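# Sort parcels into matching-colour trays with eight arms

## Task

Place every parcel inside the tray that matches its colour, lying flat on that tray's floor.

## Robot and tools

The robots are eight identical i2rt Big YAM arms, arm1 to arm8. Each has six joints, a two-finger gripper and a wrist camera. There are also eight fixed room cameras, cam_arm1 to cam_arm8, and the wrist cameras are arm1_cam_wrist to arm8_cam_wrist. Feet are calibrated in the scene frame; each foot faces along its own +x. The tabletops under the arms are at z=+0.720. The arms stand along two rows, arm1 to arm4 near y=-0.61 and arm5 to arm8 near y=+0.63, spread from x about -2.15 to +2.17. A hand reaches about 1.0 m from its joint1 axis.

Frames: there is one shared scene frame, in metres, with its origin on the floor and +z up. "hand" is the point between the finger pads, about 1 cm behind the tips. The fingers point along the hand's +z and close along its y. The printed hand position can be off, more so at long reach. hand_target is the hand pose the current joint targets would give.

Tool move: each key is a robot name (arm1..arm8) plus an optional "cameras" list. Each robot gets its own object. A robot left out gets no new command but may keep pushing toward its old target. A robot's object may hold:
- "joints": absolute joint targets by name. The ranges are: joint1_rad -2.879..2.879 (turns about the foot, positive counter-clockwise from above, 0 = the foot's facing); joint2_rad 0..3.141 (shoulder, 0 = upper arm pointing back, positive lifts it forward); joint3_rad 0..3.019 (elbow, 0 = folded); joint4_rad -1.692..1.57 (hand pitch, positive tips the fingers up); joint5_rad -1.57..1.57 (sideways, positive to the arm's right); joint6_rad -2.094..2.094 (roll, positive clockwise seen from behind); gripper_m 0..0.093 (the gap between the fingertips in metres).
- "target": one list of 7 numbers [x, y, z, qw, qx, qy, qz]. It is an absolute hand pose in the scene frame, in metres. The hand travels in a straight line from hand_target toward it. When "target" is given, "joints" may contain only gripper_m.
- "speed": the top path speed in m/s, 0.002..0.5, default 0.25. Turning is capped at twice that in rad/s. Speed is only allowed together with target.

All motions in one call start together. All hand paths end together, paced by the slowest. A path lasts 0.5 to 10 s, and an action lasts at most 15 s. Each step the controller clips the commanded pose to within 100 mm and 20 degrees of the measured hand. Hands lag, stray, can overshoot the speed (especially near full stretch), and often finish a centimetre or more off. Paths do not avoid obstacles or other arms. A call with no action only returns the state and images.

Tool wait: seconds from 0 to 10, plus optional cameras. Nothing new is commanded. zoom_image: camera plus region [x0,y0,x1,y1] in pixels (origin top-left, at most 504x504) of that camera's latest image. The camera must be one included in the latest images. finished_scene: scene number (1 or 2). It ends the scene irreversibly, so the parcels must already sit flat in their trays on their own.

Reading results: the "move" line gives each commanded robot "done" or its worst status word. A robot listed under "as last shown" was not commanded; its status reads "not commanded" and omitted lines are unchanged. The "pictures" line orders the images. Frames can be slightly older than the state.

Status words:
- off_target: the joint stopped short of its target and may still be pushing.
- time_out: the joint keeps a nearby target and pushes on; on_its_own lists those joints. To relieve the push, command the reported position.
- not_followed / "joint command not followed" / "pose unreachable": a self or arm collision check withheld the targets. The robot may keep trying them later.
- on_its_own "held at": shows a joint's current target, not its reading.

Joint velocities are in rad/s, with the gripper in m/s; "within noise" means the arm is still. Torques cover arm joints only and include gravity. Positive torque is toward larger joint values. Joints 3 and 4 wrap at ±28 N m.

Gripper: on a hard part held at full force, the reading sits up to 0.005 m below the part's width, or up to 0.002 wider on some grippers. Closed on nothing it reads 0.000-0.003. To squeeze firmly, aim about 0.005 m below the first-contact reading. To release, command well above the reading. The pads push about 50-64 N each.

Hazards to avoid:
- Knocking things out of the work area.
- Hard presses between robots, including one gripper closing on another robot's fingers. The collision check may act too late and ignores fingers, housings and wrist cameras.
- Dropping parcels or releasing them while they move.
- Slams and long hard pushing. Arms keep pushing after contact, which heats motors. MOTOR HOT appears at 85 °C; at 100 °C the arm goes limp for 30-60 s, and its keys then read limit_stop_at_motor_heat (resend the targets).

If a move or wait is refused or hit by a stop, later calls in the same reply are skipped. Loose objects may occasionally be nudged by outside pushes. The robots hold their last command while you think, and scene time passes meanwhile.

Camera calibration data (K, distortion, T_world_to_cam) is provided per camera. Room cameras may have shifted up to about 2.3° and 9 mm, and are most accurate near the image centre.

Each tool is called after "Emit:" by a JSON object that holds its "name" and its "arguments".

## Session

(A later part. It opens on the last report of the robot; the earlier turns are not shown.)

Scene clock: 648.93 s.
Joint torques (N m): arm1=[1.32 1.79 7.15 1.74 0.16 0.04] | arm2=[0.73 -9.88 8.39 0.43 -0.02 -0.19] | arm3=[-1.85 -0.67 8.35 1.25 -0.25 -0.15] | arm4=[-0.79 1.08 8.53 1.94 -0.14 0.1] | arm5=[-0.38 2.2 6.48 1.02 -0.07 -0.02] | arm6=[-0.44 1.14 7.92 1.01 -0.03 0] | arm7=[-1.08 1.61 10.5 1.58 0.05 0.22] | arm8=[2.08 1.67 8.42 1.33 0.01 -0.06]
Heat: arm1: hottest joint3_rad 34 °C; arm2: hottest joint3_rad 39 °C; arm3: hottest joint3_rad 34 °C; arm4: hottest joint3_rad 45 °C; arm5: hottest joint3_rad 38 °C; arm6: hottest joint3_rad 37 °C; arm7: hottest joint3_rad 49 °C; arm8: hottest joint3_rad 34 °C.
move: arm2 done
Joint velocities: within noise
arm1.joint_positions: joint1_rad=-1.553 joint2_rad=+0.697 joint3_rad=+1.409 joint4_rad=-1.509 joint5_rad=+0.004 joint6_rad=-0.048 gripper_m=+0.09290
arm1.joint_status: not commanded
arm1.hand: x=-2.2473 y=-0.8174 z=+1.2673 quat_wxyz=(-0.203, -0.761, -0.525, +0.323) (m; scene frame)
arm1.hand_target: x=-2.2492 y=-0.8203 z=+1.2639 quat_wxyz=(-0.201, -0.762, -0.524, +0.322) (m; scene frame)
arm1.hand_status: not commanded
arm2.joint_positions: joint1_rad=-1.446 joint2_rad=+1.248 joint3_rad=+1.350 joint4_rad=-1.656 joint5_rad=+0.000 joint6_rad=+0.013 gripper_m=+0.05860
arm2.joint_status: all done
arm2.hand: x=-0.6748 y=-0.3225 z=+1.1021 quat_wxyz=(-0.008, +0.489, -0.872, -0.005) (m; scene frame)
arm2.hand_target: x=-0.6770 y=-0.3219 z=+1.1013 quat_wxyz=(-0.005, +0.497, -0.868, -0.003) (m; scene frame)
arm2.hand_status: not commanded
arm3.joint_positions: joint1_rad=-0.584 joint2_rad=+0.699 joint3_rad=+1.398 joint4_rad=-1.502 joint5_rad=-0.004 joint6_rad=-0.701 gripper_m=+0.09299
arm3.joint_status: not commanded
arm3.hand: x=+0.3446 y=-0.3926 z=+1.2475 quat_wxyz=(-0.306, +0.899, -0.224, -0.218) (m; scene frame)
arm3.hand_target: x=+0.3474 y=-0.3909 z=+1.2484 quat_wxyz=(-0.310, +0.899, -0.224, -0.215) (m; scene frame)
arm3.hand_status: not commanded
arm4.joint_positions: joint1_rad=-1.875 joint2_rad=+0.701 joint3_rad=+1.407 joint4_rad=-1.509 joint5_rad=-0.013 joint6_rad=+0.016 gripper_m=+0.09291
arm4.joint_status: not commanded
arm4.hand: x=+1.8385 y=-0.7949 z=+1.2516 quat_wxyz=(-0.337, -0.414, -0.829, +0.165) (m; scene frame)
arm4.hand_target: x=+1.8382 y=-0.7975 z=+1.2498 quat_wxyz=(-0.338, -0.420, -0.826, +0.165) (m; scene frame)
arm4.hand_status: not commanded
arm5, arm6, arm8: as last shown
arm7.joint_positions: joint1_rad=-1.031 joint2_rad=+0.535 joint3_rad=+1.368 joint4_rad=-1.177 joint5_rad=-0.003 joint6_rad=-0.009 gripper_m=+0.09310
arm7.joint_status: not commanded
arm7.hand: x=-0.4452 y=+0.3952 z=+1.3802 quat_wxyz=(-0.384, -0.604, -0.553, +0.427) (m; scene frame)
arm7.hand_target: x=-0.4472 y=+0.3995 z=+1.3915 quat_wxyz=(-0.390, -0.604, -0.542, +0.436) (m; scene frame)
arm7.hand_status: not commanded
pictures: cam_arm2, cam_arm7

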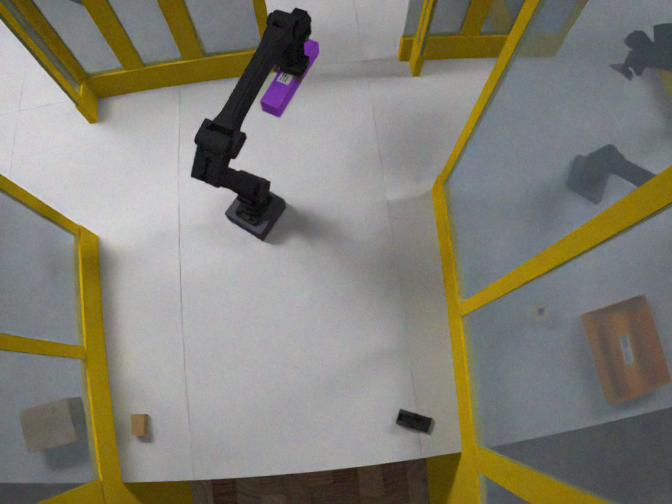

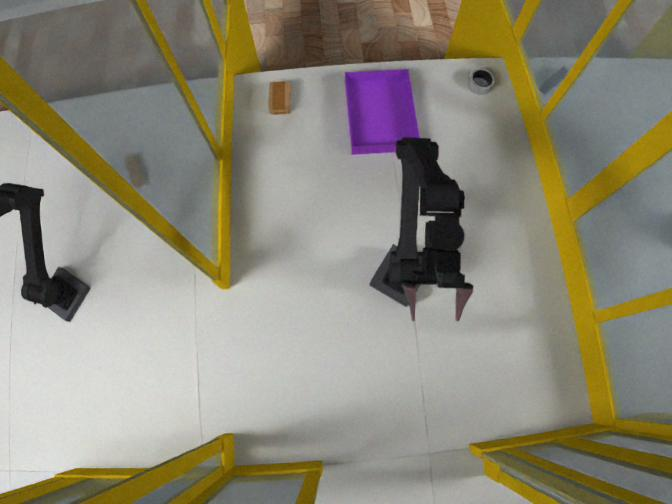

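Emit:
{"name": "move", "arguments": {"arm2": {"target": [-0.485, 0.0, 0.84, 0, 0.497, -0.868, 0], "speed": 0.3}, "cameras": ["arm2_cam_wrist"]}}

Emit:
{"name": "move", "arguments": {"arm2": {"target": [-0.485, 0.0, 0.775, 0, 0.497, -0.868, 0], "speed": 0.15}, "cameras": ["arm2_cam_wrist", "cam_arm2", "cam_arm7"]}}

Scene clock: 679.07 s.
Joint torques (N m): arm1=[0.91 1.85 7.1 1.92 0.15 0.03] | arm2=[0.38 -26.4 11.99 0.25 0.01 -0.19] | arm3=[-1.79 -0.56 8.31 1.25 -0.25 -0.15] | arm4=[-0.79 1.14 8.53 1.94 -0.14 0.1] | arm5=[-0.56 2.02 6.41 1.1 -0.04 -0.03] | arm6=[-0.44 1.08 7.92 1.02 -0.03 0] | arm7=[-1.03 1.67 10.4 1.59 0.04 0.21] | arm8=[2.14 1.44 8.54 1.4 0 -0.04]
Heat: arm1: hottest joint3_rad 34 °C; arm2: hottest joint3_rad 38 °C; arm3: hottest joint3_rad 33 °C; arm4: hottest joint3_rad 45 °C; arm5: hottest joint3_rad 38 °C; arm6: hottest joint3_rad 37 °C; arm7: hottest joint3_rad 49 °C; arm8: hottest joint3_rad 34 °C.
move: arm2 off_target
Joint velocities: within noise
arm1, arm3, arm4, arm5, arm6, arm7, arm8: as last shown
arm2.joint_positions: joint1_rad=-1.446 joint2_rad=+2.373 joint3_rad=+2.207 joint4_rad=-1.426 joint5_rad=+0.000 joint6_rad=+0.010 gripper_m=+0.05860
arm2.joint_status: not commanded
arm2.hand: x=-0.4896 y=-0.0102 z=+0.8340 quat_wxyz=(+0.009, +0.490, -0.871, +0.005) (m; scene frame)
arm2.hand_target: x=-0.4852 y=-0.0005 z=+0.8400 quat_wxyz=(-0.001, +0.497, -0.868, +0.000) (m; scene frame)
arm2.hand_status: off_target (0.013 m and 1.4 deg from the pose sent, 0.457 m and 1.4 deg at the start)
pictures: arm2_cam_wrist
camera_calibration:
arm2_cam_wrist: T_world_to_cam=[[0.851953, -0.52347, 0.0124457, 0.400204], [-0.425403, -0.678098, 0.599346, -0.710695], [-0.3053, -0.515909, -0.800394, 0.633336], [0, 0, 0, 1]] pos_world=[-0.449929, 0.0543178, 0.927889]

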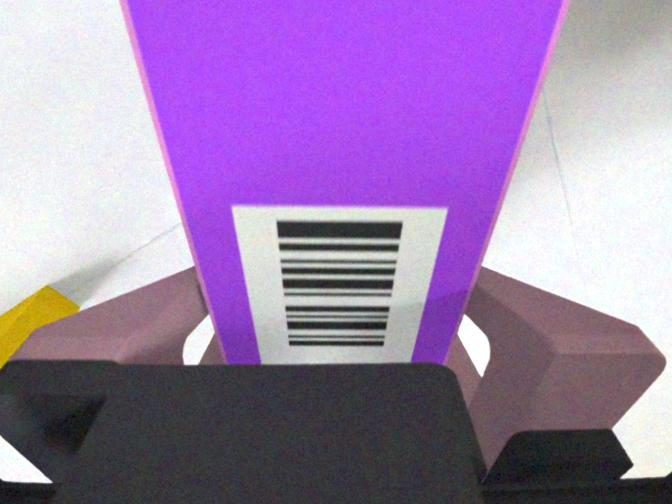

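Scene clock: 680.27 s.
Joint torques (N m): arm1=[1.14 1.79 7.2 1.83 0.2 0.04] | arm2=[0.38 -27.93 8.64 0.9 0.01 -0.19] | arm3=[-1.79 -0.56 8.35 1.25 -0.25 -0.15] | arm4=[-0.79 1.14 8.53 1.94 -0.14 0.1] | arm5=[-0.62 1.73 6.45 1.03 -0.11 0] | arm6=[-0.44 1.14 7.92 1.01 -0.03 0] | arm7=[-1.26 1.61 10.45 1.62 0.05 0.21] | arm8=[2.02 1.55 8.51 1.4 -0.01 -0.05]
Heat: arm1: hottest joint3_rad 34 °C; arm2: hottest joint3_rad 38 °C; arm3: hottest joint3_rad 33 °C; arm4: hottest joint3_rad 45 °C; arm5: hottest joint3_rad 38 °C; arm6: hottest joint3_rad 37 °C; arm7: hottest joint3_rad 49 °C; arm8: hottest joint3_rad 34 °C.
move: arm2 done
Joint velocities: within noise
arm1, arm3, arm4, arm5, arm6, arm7, arm8: as last shown
arm2.joint_positions: joint1_rad=-1.446 joint2_rad=+2.434 joint3_rad=+2.171 joint4_rad=-1.320 joint5_rad=+0.000 joint6_rad=+0.010 gripper_m=+0.05860
arm2.joint_status: not commanded
arm2.hand: x=-0.4862 y=-0.0043 z=+0.7781 quat_wxyz=(+0.005, +0.490, -0.872, +0.002) (m; scene frame)
arm2.hand_target: x=-0.4849 y=+0.0000 z=+0.7751 quat_wxyz=(+0.000, +0.497, -0.868, +0.000) (m; scene frame)
arm2.hand_status: done (0.005 m and 1.1 deg from the pose sent, 0.060 m and 1.4 deg at the start)
pictures: arm2_cam_wrist, cam_arm2, cam_arm7
camera_calibration:
arm2_cam_wrist: T_world_to_cam=[[0.851882, -0.52359, 0.0122831, 0.401175], [-0.42819, -0.682778, 0.592003, -0.667341], [-0.30158, -0.509576, -0.805842, 0.598787], [0, 0, 0, 1]] pos_world=[-0.44692, 0.0595329, 0.872668]

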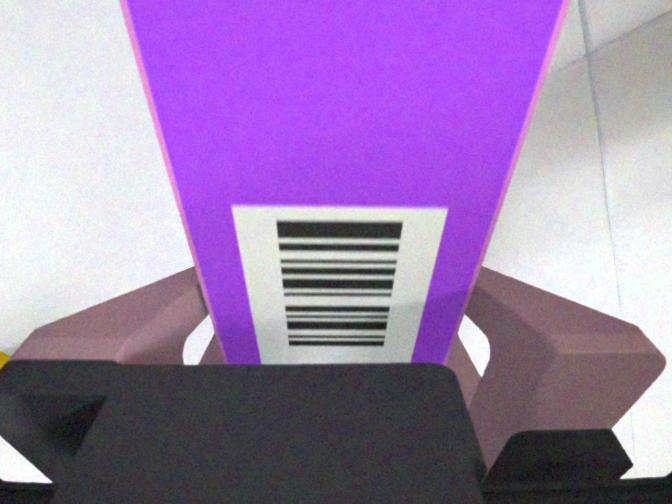

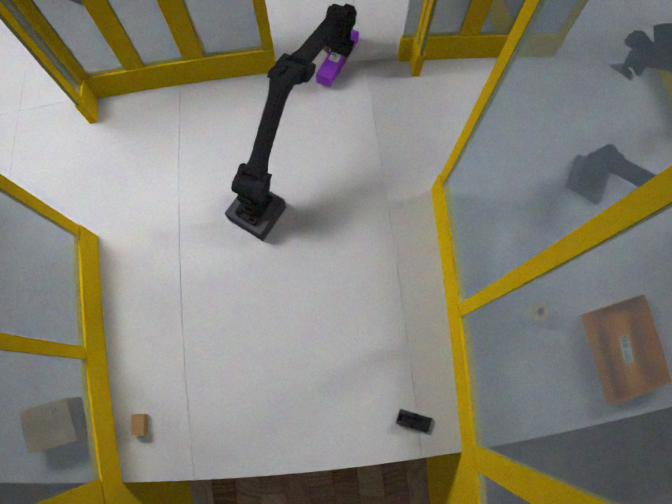

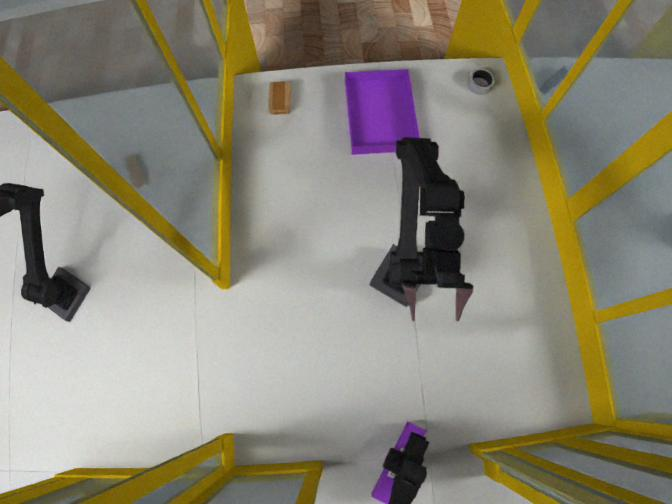

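Emit:
{"name": "move", "arguments": {"arm2": {"target": [-0.485, 0.0, 0.743, 0, 0.497, -0.868, 0], "speed": 0.05}, "cameras": []}}

Emit:
{"name": "wait", "arguments": {"seconds": 0.3, "cameras": ["arm2_cam_wrist"]}}

Scene clock: 685.70 s.
Joint torques (N m): arm1=[1.32 2.2 7.06 1.85 0.16 0.01] | arm2=[0.32 -26.87 8.14 0.92 0.01 -0.19] | arm3=[-1.9 -0.5 8.32 1.25 -0.25 -0.16] | arm4=[-0.79 1.14 8.53 1.94 -0.14 0.1] | arm5=[-0.85 1.67 6.43 1.05 -0.04 -0.01] | arm6=[-0.5 1.08 7.92 1.01 -0.02 -0.01] | arm7=[-1.26 1.61 10.47 1.58 0.06 0.21] | arm8=[1.9 1.73 8.49 1.36 -0.01 -0.04]
Heat: arm1: hottest joint3_rad 34 °C; arm2: hottest joint3_rad 38 °C; arm3: hottest joint3_rad 33 °C; arm4: hottest joint3_rad 45 °C; arm5: hottest joint3_rad 38 °C; arm6: hottest joint3_rad 37 °C; arm7: hottest joint3_rad 49 °C; arm8: hottest joint3_rad 34 °C.
move: arm2 off_target
Joint velocities: within noise
arm1, arm3, arm4, arm5, arm6, arm7, arm8: as last shown
arm2.joint_positions: joint1_rad=-1.446 joint2_rad=+2.458 joint3_rad=+2.153 joint4_rad=-1.263 joint5_rad=+0.000 joint6_rad=+0.010 gripper_m=+0.05860
arm2.joint_status: not commanded
arm2.hand: x=-0.4843 y=-0.0012 z=+0.7544 quat_wxyz=(-0.001, +0.490, -0.872, -0.001) (m; scene frame)
arm2.hand_target: x=-0.4851 y=-0.0003 z=+0.7431 quat_wxyz=(+0.000, +0.497, -0.868, +0.000) (m; scene frame)
arm2.hand_status: off_target (0.011 m and 0.9 deg from the pose sent, 0.035 m and 1.1 deg at the start)
pictures: none
No camera images: "cameras" was empty.

Scene clock: 686.00 s.
Joint torques (N m): arm1=[1.14 1.85 6.97 1.84 0.16 0.02] | arm2=[0.32 -26.87 8.14 0.94 0.01 -0.19] | arm3=[-1.73 -0.56 8.31 1.26 -0.26 -0.15] | arm4=[-0.79 1.14 8.51 1.94 -0.14 0.1] | arm5=[-0.97 1.67 6.31 1.06 -0.06 0] | arm6=[-0.44 1.14 7.92 0.99 -0.03 0] | arm7=[-1.03 1.55 10.51 1.59 0.04 0.2] | arm8=[1.85 1.61 8.43 1.36 -0.01 -0.05]
Heat: arm1: hottest joint3_rad 34 °C; arm2: hottest joint3_rad 38 °C; arm3: hottest joint3_rad 33 °C; arm4: hottest joint3_rad 45 °C; arm5: hottest joint3_rad 38 °C; arm6: hottest joint3_rad 37 °C; arm7: hottest joint3_rad 49 °C; arm8: hottest joint3_rad 34 °C.
Joint velocities: within noise
arm1.joint_positions: joint1_rad=-1.553 joint2_rad=+0.697 joint3_rad=+1.409 joint4_rad=-1.509 joint5_rad=+0.004 joint6_rad=-0.048 gripper_m=+0.09290
arm1.joint_status: not commanded
arm1.hand: x=-2.2473 y=-0.8174 z=+1.2673 quat_wxyz=(-0.203, -0.761, -0.525, +0.323) (m; scene frame)
arm1.hand_target: x=-2.2492 y=-0.8203 z=+1.2639 quat_wxyz=(-0.201, -0.762, -0.524, +0.322) (m; scene frame)
arm1.hand_status: not commanded
arm2.joint_positions: joint1_rad=-1.446 joint2_rad=+2.458 joint3_rad=+2.153 joint4_rad=-1.263 joint5_rad=+0.000 joint6_rad=+0.010 gripper_m=+0.05860
arm2.joint_status: not commanded
arm2.hand: x=-0.4843 y=-0.0012 z=+0.7544 quat_wxyz=(-0.001, +0.490, -0.872, -0.001) (m; scene frame)
arm2.hand_target: x=-0.4851 y=-0.0003 z=+0.7431 quat_wxyz=(+0.000, +0.497, -0.868, +0.000) (m; scene frame)
arm2.hand_status: off_target (0.011 m and 0.9 deg from the pose sent, 0.035 m and 1.1 deg at the start)
arm3.joint_positions: joint1_rad=-0.584 joint2_rad=+0.699 joint3_rad=+1.398 joint4_rad=-1.502 joint5_rad=-0.004 joint6_rad=-0.701 gripper_m=+0.09299
arm3.joint_status: not commanded
arm3.hand: x=+0.3446 y=-0.3926 z=+1.2475 quat_wxyz=(-0.306, +0.899, -0.224, -0.218) (m; scene frame)
arm3.hand_target: x=+0.3474 y=-0.3909 z=+1.2484 quat_wxyz=(-0.310, +0.899, -0.224, -0.215) (m; scene frame)
arm3.hand_status: not commanded
arm4.joint_positions: joint1_rad=-1.875 joint2_rad=+0.701 joint3_rad=+1.407 joint4_rad=-1.509 joint5_rad=-0.013 joint6_rad=+0.016 gripper_m=+0.09291
arm4.joint_status: not commanded
arm4.hand: x=+1.8385 y=-0.7949 z=+1.2516 quat_wxyz=(-0.337, -0.414, -0.829, +0.165) (m; scene frame)
arm4.hand_target: x=+1.8382 y=-0.7975 z=+1.2498 quat_wxyz=(-0.338, -0.420, -0.826, +0.165) (m; scene frame)
arm4.hand_status: not commanded
arm5.joint_positions: joint1_rad=+1.558 joint2_rad=+0.699 joint3_rad=+1.396 joint4_rad=-1.490 joint5_rad=+0.000 joint6_rad=-0.003 gripper_m=+0.09288
arm5.joint_status: not commanded
arm5.hand: x=+2.0972 y=+0.4093 z=+1.2848 quat_wxyz=(+0.227, +0.738, +0.560, -0.300) (m; scene frame)
arm5.hand_target: x=+2.0979 y=+0.4107 z=+1.2848 quat_wxyz=(+0.226, +0.740, +0.560, -0.297) (m; scene frame)
arm5.hand_status: not commanded
arm6.joint_positions: joint1_rad=-1.150 joint2_rad=+0.703 joint3_rad=+1.397 joint4_rad=-1.493 joint5_rad=+0.001 joint6_rad=+0.001 gripper_m=+0.09289
arm6.joint_status: not commanded
arm6.hand: x=+0.8026 y=+0.3910 z=+1.3123 quat_wxyz=(-0.238, -0.717, -0.587, +0.291) (m; scene frame)
arm6.hand_target: x=+0.8037 y=+0.3933 z=+1.3133 quat_wxyz=(-0.240, -0.719, -0.585, +0.289) (m; scene frame)
arm6.hand_status: not commanded
arm7.joint_positions: joint1_rad=-1.031 joint2_rad=+0.535 joint3_rad=+1.368 joint4_rad=-1.177 joint5_rad=-0.003 joint6_rad=-0.009 gripper_m=+0.09310
arm7.joint_status: not commanded
arm7.hand: x=-0.4452 y=+0.3952 z=+1.3802 quat_wxyz=(-0.384, -0.604, -0.553, +0.427) (m; scene frame)
arm7.hand_target: x=-0.4472 y=+0.3995 z=+1.3915 quat_wxyz=(-0.390, -0.604, -0.542, +0.436) (m; scene frame)
arm7.hand_status: not commanded
arm8.joint_positions: joint1_rad=+0.302 joint2_rad=+0.698 joint3_rad=+1.404 joint4_rad=-1.508 joint5_rad=-0.002 joint6_rad=+0.007 gripper_m=+0.09293
arm8.joint_status: not commanded
arm8.hand: x=-1.7321 y=+0.4296 z=+1.2548 quat_wxyz=(-0.224, -0.749, -0.546, +0.301) (m; scene frame)
arm8.hand_target: x=-1.7329 y=+0.4272 z=+1.2537 quat_wxyz=(-0.224, -0.748, -0.547, +0.302) (m; scene frame)
arm8.hand_status: not commanded
wait: 0.30 s; at rest by 0.27 s
pictures: arm2_cam_wrist
camera_calibration:
arm2_cam_wrist: T_world_to_cam=[[0.851805, -0.523719, 0.0120729, 0.401663], [-0.432412, -0.689915, 0.580548, -0.643858], [-0.295715, -0.499735, -0.814136, 0.590924], [0, 0, 0, 1]] pos_world=[-0.445806, 0.0614566, 0.850035]

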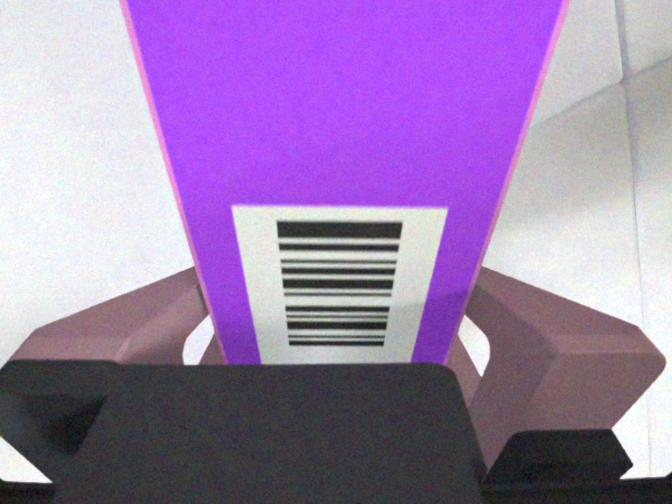

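Emit:
{"name": "move", "arguments": {"arm2": {"target": [-0.485, 0.0, 0.737, 0, 0.497, -0.868, 0], "speed": 0.04}, "cameras": []}}

Emit:
{"name": "move", "arguments": {"arm2": {"joints": {"gripper_m": 0.093}}, "cameras": ["arm2_cam_wrist"]}}

Emit:
{"name": "move", "arguments": {"arm2": {"target": [-0.489, -0.006, 0.93, 0, 0.497, -0.868, 0], "speed": 0.25}, "cameras": ["arm2_cam_wrist", "cam_arm7"]}}

Scene clock: 699.10 s.
Joint torques (N m): arm1=[1.26 1.96 7.02 1.87 0.18 0.02] | arm2=[0.38 -26.4 7.82 0.99 0 -0.19] | arm3=[-1.85 -0.73 8.31 1.25 -0.26 -0.15] | arm4=[-0.79 1.14 8.53 1.94 -0.14 0.1] | arm5=[-0.32 1.44 6.49 1.05 -0.02 -0.03] | arm6=[-0.44 1.03 7.92 1.01 -0.02 0] | arm7=[-1.14 1.67 10.41 1.59 0.04 0.2] | arm8=[1.96 1.55 8.43 1.33 0 -0.06]
Heat: arm1: hottest joint3_rad 34 °C; arm2: hottest joint3_rad 38 °C; arm3: hottest joint3_rad 33 °C; arm4: hottest joint3_rad 44 °C; arm5: hottest joint3_rad 38 °C; arm6: hottest joint3_rad 37 °C; arm7: hottest joint3_rad 49 °C; arm8: hottest joint3_rad 34 °C.
move: arm2 off_target
Joint velocities: within noise
arm1, arm3, arm4, arm5, arm6, arm7, arm8: as last shown
arm2.joint_positions: joint1_rad=-1.446 joint2_rad=+2.458 joint3_rad=+2.153 joint4_rad=-1.254 joint5_rad=+0.000 joint6_rad=+0.010 gripper_m=+0.05860
arm2.joint_status: not commanded
arm2.hand: x=-0.4832 y=+0.0007 z=+0.7544 quat_wxyz=(-0.005, +0.490, -0.872, -0.003) (m; scene frame)
arm2.hand_target: x=-0.4851 y=-0.0004 z=+0.7372 quat_wxyz=(+0.000, +0.497, -0.868, +0.000) (m; scene frame)
arm2.hand_status: off_target (0.018 m and 1.1 deg from the pose sent, 0.017 m and 0.9 deg at the start)
pictures: none
No camera images: "cameras" was empty.

Scene clock: 699.73 s.
Joint torques (N m): arm1=[1.38 1.85 7.12 1.91 0.19 0.01] | arm2=[0.32 -26.34 7.83 0.96 0 -0.19] | arm3=[-1.79 -0.62 8.34 1.26 -0.26 -0.16] | arm4=[-0.79 1.14 8.51 1.94 -0.14 0.11] | arm5=[-0.85 2.14 6.42 1.06 -0.07 0.02] | arm6=[-0.38 1.08 7.94 1.01 -0.03 -0.01] | arm7=[-1.14 1.55 10.48 1.57 0.05 0.21] | arm8=[2.02 1.67 8.5 1.25 -0.01 -0.05]
Heat: arm1: hottest joint3_rad 34 °C; arm2: hottest joint3_rad 38 °C; arm3: hottest joint3_rad 33 °C; arm4: hottest joint3_rad 44 °C; arm5: hottest joint3_rad 38 °C; arm6: hottest joint3_rad 37 °C; arm7: hottest joint3_rad 49 °C; arm8: hottest joint3_rad 34 °C.
move: arm2 done
Joint velocities: within noise
arm1, arm3, arm4, arm5, arm6, arm7, arm8: as last shown
arm2.joint_positions: joint1_rad=-1.446 joint2_rad=+2.458 joint3_rad=+2.153 joint4_rad=-1.253 joint5_rad=+0.000 joint6_rad=+0.010 gripper_m=+0.09282
arm2.joint_status: all done
arm2.hand: x=-0.4830 y=+0.0010 z=+0.7544 quat_wxyz=(-0.006, +0.490, -0.872, -0.004) (m; scene frame)
arm2.hand_target: x=-0.4851 y=-0.0004 z=+0.7372 quat_wxyz=(+0.000, +0.497, -0.868, +0.000) (m; scene frame)
arm2.hand_status: not commanded
pictures: arm2_cam_wrist
camera_calibration:
arm2_cam_wrist: T_world_to_cam=[[0.851745, -0.523823, 0.0118478, 0.401792], [-0.435502, -0.695199, 0.571871, -0.636596], [-0.291323, -0.492247, -0.820258, 0.599226], [0, 0, 0, 1]] pos_world=[-0.444895, 0.0628747, 0.85081]

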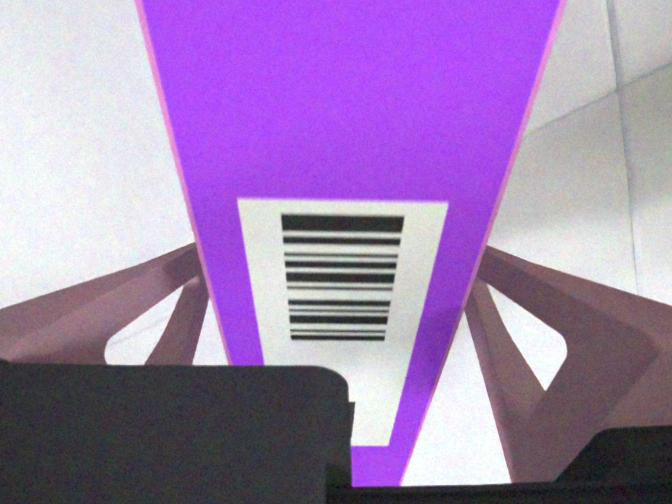

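Scene clock: 701.43 s.
Joint torques (N m): arm1=[1.08 1.9 7.04 1.89 0.16 0.02] | arm2=[0.44 -25.82 12.18 0.1 0.01 -0.18] | arm3=[-1.9 -0.67 8.34 1.25 -0.26 -0.17] | arm4=[-0.79 1.14 8.53 1.94 -0.14 0.1] | arm5=[-0.21 1.73 6.45 1.11 -0.04 -0.02] | arm6=[-0.44 1.14 7.92 1.01 -0.03 0] | arm7=[-1.14 1.67 10.44 1.63 0.04 0.21] | arm8=[2.08 1.44 8.54 1.29 -0.01 -0.04]
Heat: arm1: hottest joint3_rad 34 °C; arm2: hottest joint3_rad 38 °C; arm3: hottest joint3_rad 33 °C; arm4: hottest joint3_rad 44 °C; arm5: hottest joint3_rad 38 °C; arm6: hottest joint3_rad 37 °C; arm7: hottest joint3_rad 49 °C; arm8: hottest joint3_rad 34 °C.
move: arm2 done
Joint velocities: within noise
arm1, arm3, arm4, arm5, arm6, arm7, arm8: as last shown
arm2.joint_positions: joint1_rad=-1.446 joint2_rad=+2.321 joint3_rad=+2.360 joint4_rad=-1.624 joint5_rad=+0.000 joint6_rad=+0.010 gripper_m=+0.09292
arm2.joint_status: not commanded
arm2.hand: x=-0.4921 y=-0.0146 z=+0.9285 quat_wxyz=(+0.005, +0.490, -0.872, +0.003) (m; scene frame)
arm2.hand_target: x=-0.4892 y=-0.0065 z=+0.9298 quat_wxyz=(-0.001, +0.497, -0.868, +0.000) (m; scene frame)
arm2.hand_status: done (0.009 m and 1.1 deg from the pose sent, 0.176 m and 1.2 deg at the start)
pictures: arm2_cam_wrist, cam_arm7
camera_calibration:
arm2_cam_wrist: T_world_to_cam=[[0.851914, -0.523535, 0.0123587, 0.398916], [-0.427611, -0.681813, 0.593531, -0.767053], [-0.302308, -0.510923, -0.804716, 0.711595], [0, 0, 0, 1]] pos_world=[-0.452722, 0.0494297, 1.02297]

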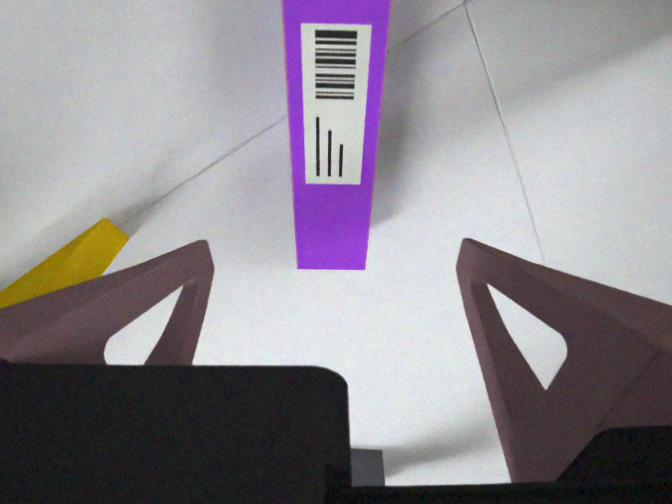

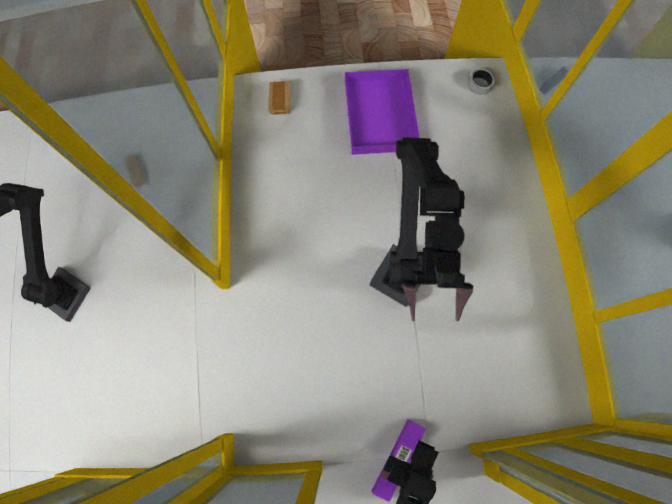

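Emit:
{"name": "move", "arguments": {"arm2": {"joints": {"joint2_rad": 0.7, "joint3_rad": 1.4, "joint4_rad": -1.5}}, "arm7": {"joints": {"joint6_rad": 0.431}}, "cameras": []}}

Emit:
{"name": "move", "arguments": {"arm7": {"joints": {"joint1_rad": -1.03, "joint2_rad": 1.25, "joint3_rad": 1.35, "joint4_rad": -1.66}}, "arm2": {"joints": {"joint1_rad": -2.126}}, "cameras": []}}

Emit:
{"name": "move", "arguments": {"arm7": {"target": [-0.484, 0.001, 0.88, 0, 0.867, 0.498, 0]}, "cameras": ["arm7_cam_wrist", "cam_arm7"]}}

Scene clock: 714.23 s.
Joint torques (N m): arm1=[1.08 1.44 6.95 1.85 0.15 0] | arm2=[0.38 0.73 7.42 1.96 0.01 -0.18] | arm3=[-1.9 -0.56 8.32 1.24 -0.26 -0.16] | arm4=[-0.85 1.14 8.51 1.94 -0.14 0.11] | arm5=[-0.73 1.67 6.52 1.14 -0.06 0] | arm6=[-0.44 1.08 7.92 0.96 -0.03 0] | arm7=[-1.14 1.61 10.4 1.65 0.06 0.17] | arm8=[1.96 1.67 8.5 1.33 -0.02 -0.04]
Heat: arm1: hottest joint3_rad 34 °C; arm2: hottest joint3_rad 40 °C; arm3: hottest joint3_rad 33 °C; arm4: hottest joint3_rad 44 °C; arm5: hottest joint3_rad 38 °C; arm6: hottest joint3_rad 37 °C; arm7: hottest joint3_rad 49 °C; arm8: hottest joint3_rad 34 °C.
move: arm2 done; arm7 done
Joint velocities: within noise
arm1, arm3, arm4, arm5, arm6, arm8: as last shown
arm2.joint_positions: joint1_rad=-1.446 joint2_rad=+0.696 joint3_rad=+1.402 joint4_rad=-1.507 joint5_rad=+0.000 joint6_rad=+0.010 gripper_m=+0.09292
arm2.joint_status: all done
arm2.hand: x=-0.7327 y=-0.4203 z=+1.2943 quat_wxyz=(-0.326, +0.454, -0.808, -0.188) (m; scene frame)
arm2.hand_target: x=-0.7317 y=-0.4176 z=+1.2936 quat_wxyz=(-0.327, +0.460, -0.804, -0.186) (m; scene frame)
arm2.hand_status: not commanded
arm7.joint_positions: joint1_rad=-1.031 joint2_rad=+0.535 joint3_rad=+1.368 joint4_rad=-1.177 joint5_rad=-0.003 joint6_rad=+0.421 gripper_m=+0.09310
arm7.joint_status: all done
arm7.hand: x=-0.4452 y=+0.3952 z=+1.3802 quat_wxyz=(-0.467, -0.708, -0.411, +0.335) (m; scene frame)
arm7.hand_target: x=-0.4472 y=+0.3995 z=+1.3915 quat_wxyz=(-0.475, -0.705, -0.400, +0.342) (m; scene frame)
arm7.hand_status: not commanded
pictures: none
No camera images: "cameras" was empty.

Scene clock: 715.67 s.
Joint torques (N m): arm1=[1.55 1.9 7.15 1.85 0.16 0.01] | arm2=[-0.38 0.73 7.43 1.96 0.01 -0.18] | arm3=[-1.79 -0.62 8.31 1.25 -0.25 -0.15] | arm4=[-0.79 1.14 8.53 1.94 -0.14 0.11] | arm5=[-0.62 1.96 6.41 1.09 -0.09 -0.02] | arm6=[-0.5 1.14 7.92 0.99 -0.03 -0.01] | arm7=[-0.26 -7.59 10.18 -0.28 0.09 0.21] | arm8=[1.9 1.61 8.47 1.29 0.01 -0.05]
Heat: arm1: hottest joint3_rad 34 °C; arm2: hottest joint3_rad 40 °C; arm3: hottest joint3_rad 33 °C; arm4: hottest joint3_rad 44 °C; arm5: hottest joint3_rad 38 °C; arm6: hottest joint3_rad 37 °C; arm7: hottest joint3_rad 49 °C; arm8: hottest joint3_rad 34 °C.
move: arm2 done; arm7 done
Joint velocities: within noise
arm1, arm3, arm4, arm5, arm6, arm8: as last shown
arm2.joint_positions: joint1_rad=-2.118 joint2_rad=+0.696 joint3_rad=+1.402 joint4_rad=-1.507 joint5_rad=+0.001 joint6_rad=+0.010 gripper_m=+0.09292
arm2.joint_status: all done
arm2.hand: x=-0.6326 y=-0.5401 z=+1.2942 quat_wxyz=(-0.369, +0.162, -0.912, -0.070) (m; scene frame)
arm2.hand_target: x=-0.6293 y=-0.5409 z=+1.2934 quat_wxyz=(-0.370, +0.164, -0.912, -0.066) (m; scene frame)
arm2.hand_status: not commanded
arm7.joint_positions: joint1_rad=-1.031 joint2_rad=+1.250 joint3_rad=+1.352 joint4_rad=-1.649 joint5_rad=-0.003 joint6_rad=+0.422 gripper_m=+0.09310
arm7.joint_status: all done
arm7.hand: x=-0.4586 y=+0.2632 z=+1.1024 quat_wxyz=(-0.009, -0.865, -0.501, +0.005) (m; scene frame)
arm7.hand_target: x=-0.4585 y=+0.2662 z=+1.1020 quat_wxyz=(-0.003, -0.868, -0.497, +0.003) (m; scene frame)
arm7.hand_status: not commanded
pictures: none
No camera images: "cameras" was empty.

Scene clock: 718.03 s.
Joint torques (N m): arm1=[1.2 1.96 7.15 1.84 0.17 0] | arm2=[-0.44 0.73 7.42 1.98 0 -0.18] | arm3=[-1.96 -0.67 8.31 1.22 -0.26 -0.16] | arm4=[-0.79 1.14 8.51 1.94 -0.14 0.11] | arm5=[-0.85 1.9 6.54 0.99 -0.05 0] | arm6=[-0.5 1.08 7.91 0.99 -0.02 0] | arm7=[0.03 -15.85 14.57 -0.08 0.03 0.21] | arm8=[1.73 1.61 8.42 1.4 -0.01 -0.05]
Heat: arm1: hottest joint3_rad 34 °C; arm2: hottest joint3_rad 40 °C; arm3: hottest joint3_rad 33 °C; arm4: hottest joint3_rad 44 °C; arm5: hottest joint3_rad 38 °C; arm6: hottest joint3_rad 37 °C; arm7: hottest joint3_rad 50 °C; arm8: hottest joint3_rad 34 °C.
move: arm7 off_target
Joint velocities: within noise
arm1, arm2, arm3, arm4, arm5, arm6, arm8: as last shown
arm2.hand_target: x=-0.6293 y=-0.5408 z=+1.2934 quat_wxyz=(-0.370, +0.164, -0.912, -0.066) (m; scene frame)
arm7.joint_positions: joint1_rad=-1.031 joint2_rad=+2.014 joint3_rad=+1.671 joint4_rad=-1.268 joint5_rad=-0.003 joint6_rad=+0.422 gripper_m=+0.09310
arm7.joint_status: not commanded
arm7.hand: x=-0.4828 y=+0.0222 z=+0.8668 quat_wxyz=(+0.017, -0.865, -0.501, -0.013) (m; scene frame)
arm7.hand_target: x=-0.4839 y=+0.0021 z=+0.8805 quat_wxyz=(-0.001, -0.867, -0.498, +0.000) (m; scene frame)
arm7.hand_status: off_target (0.025 m and 2.5 deg from the pose sent, 0.345 m and 1.2 deg at the start)
pictures: arm7_cam_wrist, cam_arm7
camera_calibration:
arm7_cam_wrist: T_world_to_cam=[[-0.874634, 0.483928, 0.0287866, -0.461193], [0.401373, 0.689569, 0.602821, -0.337713], [0.271872, 0.538802, -0.797357, 0.931733], [0, 0, 0, 1]] pos_world=[-0.521138, -0.045959, 0.95978]

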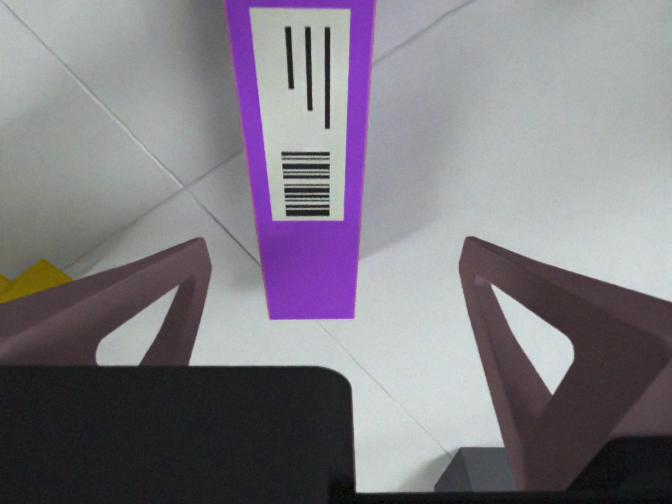

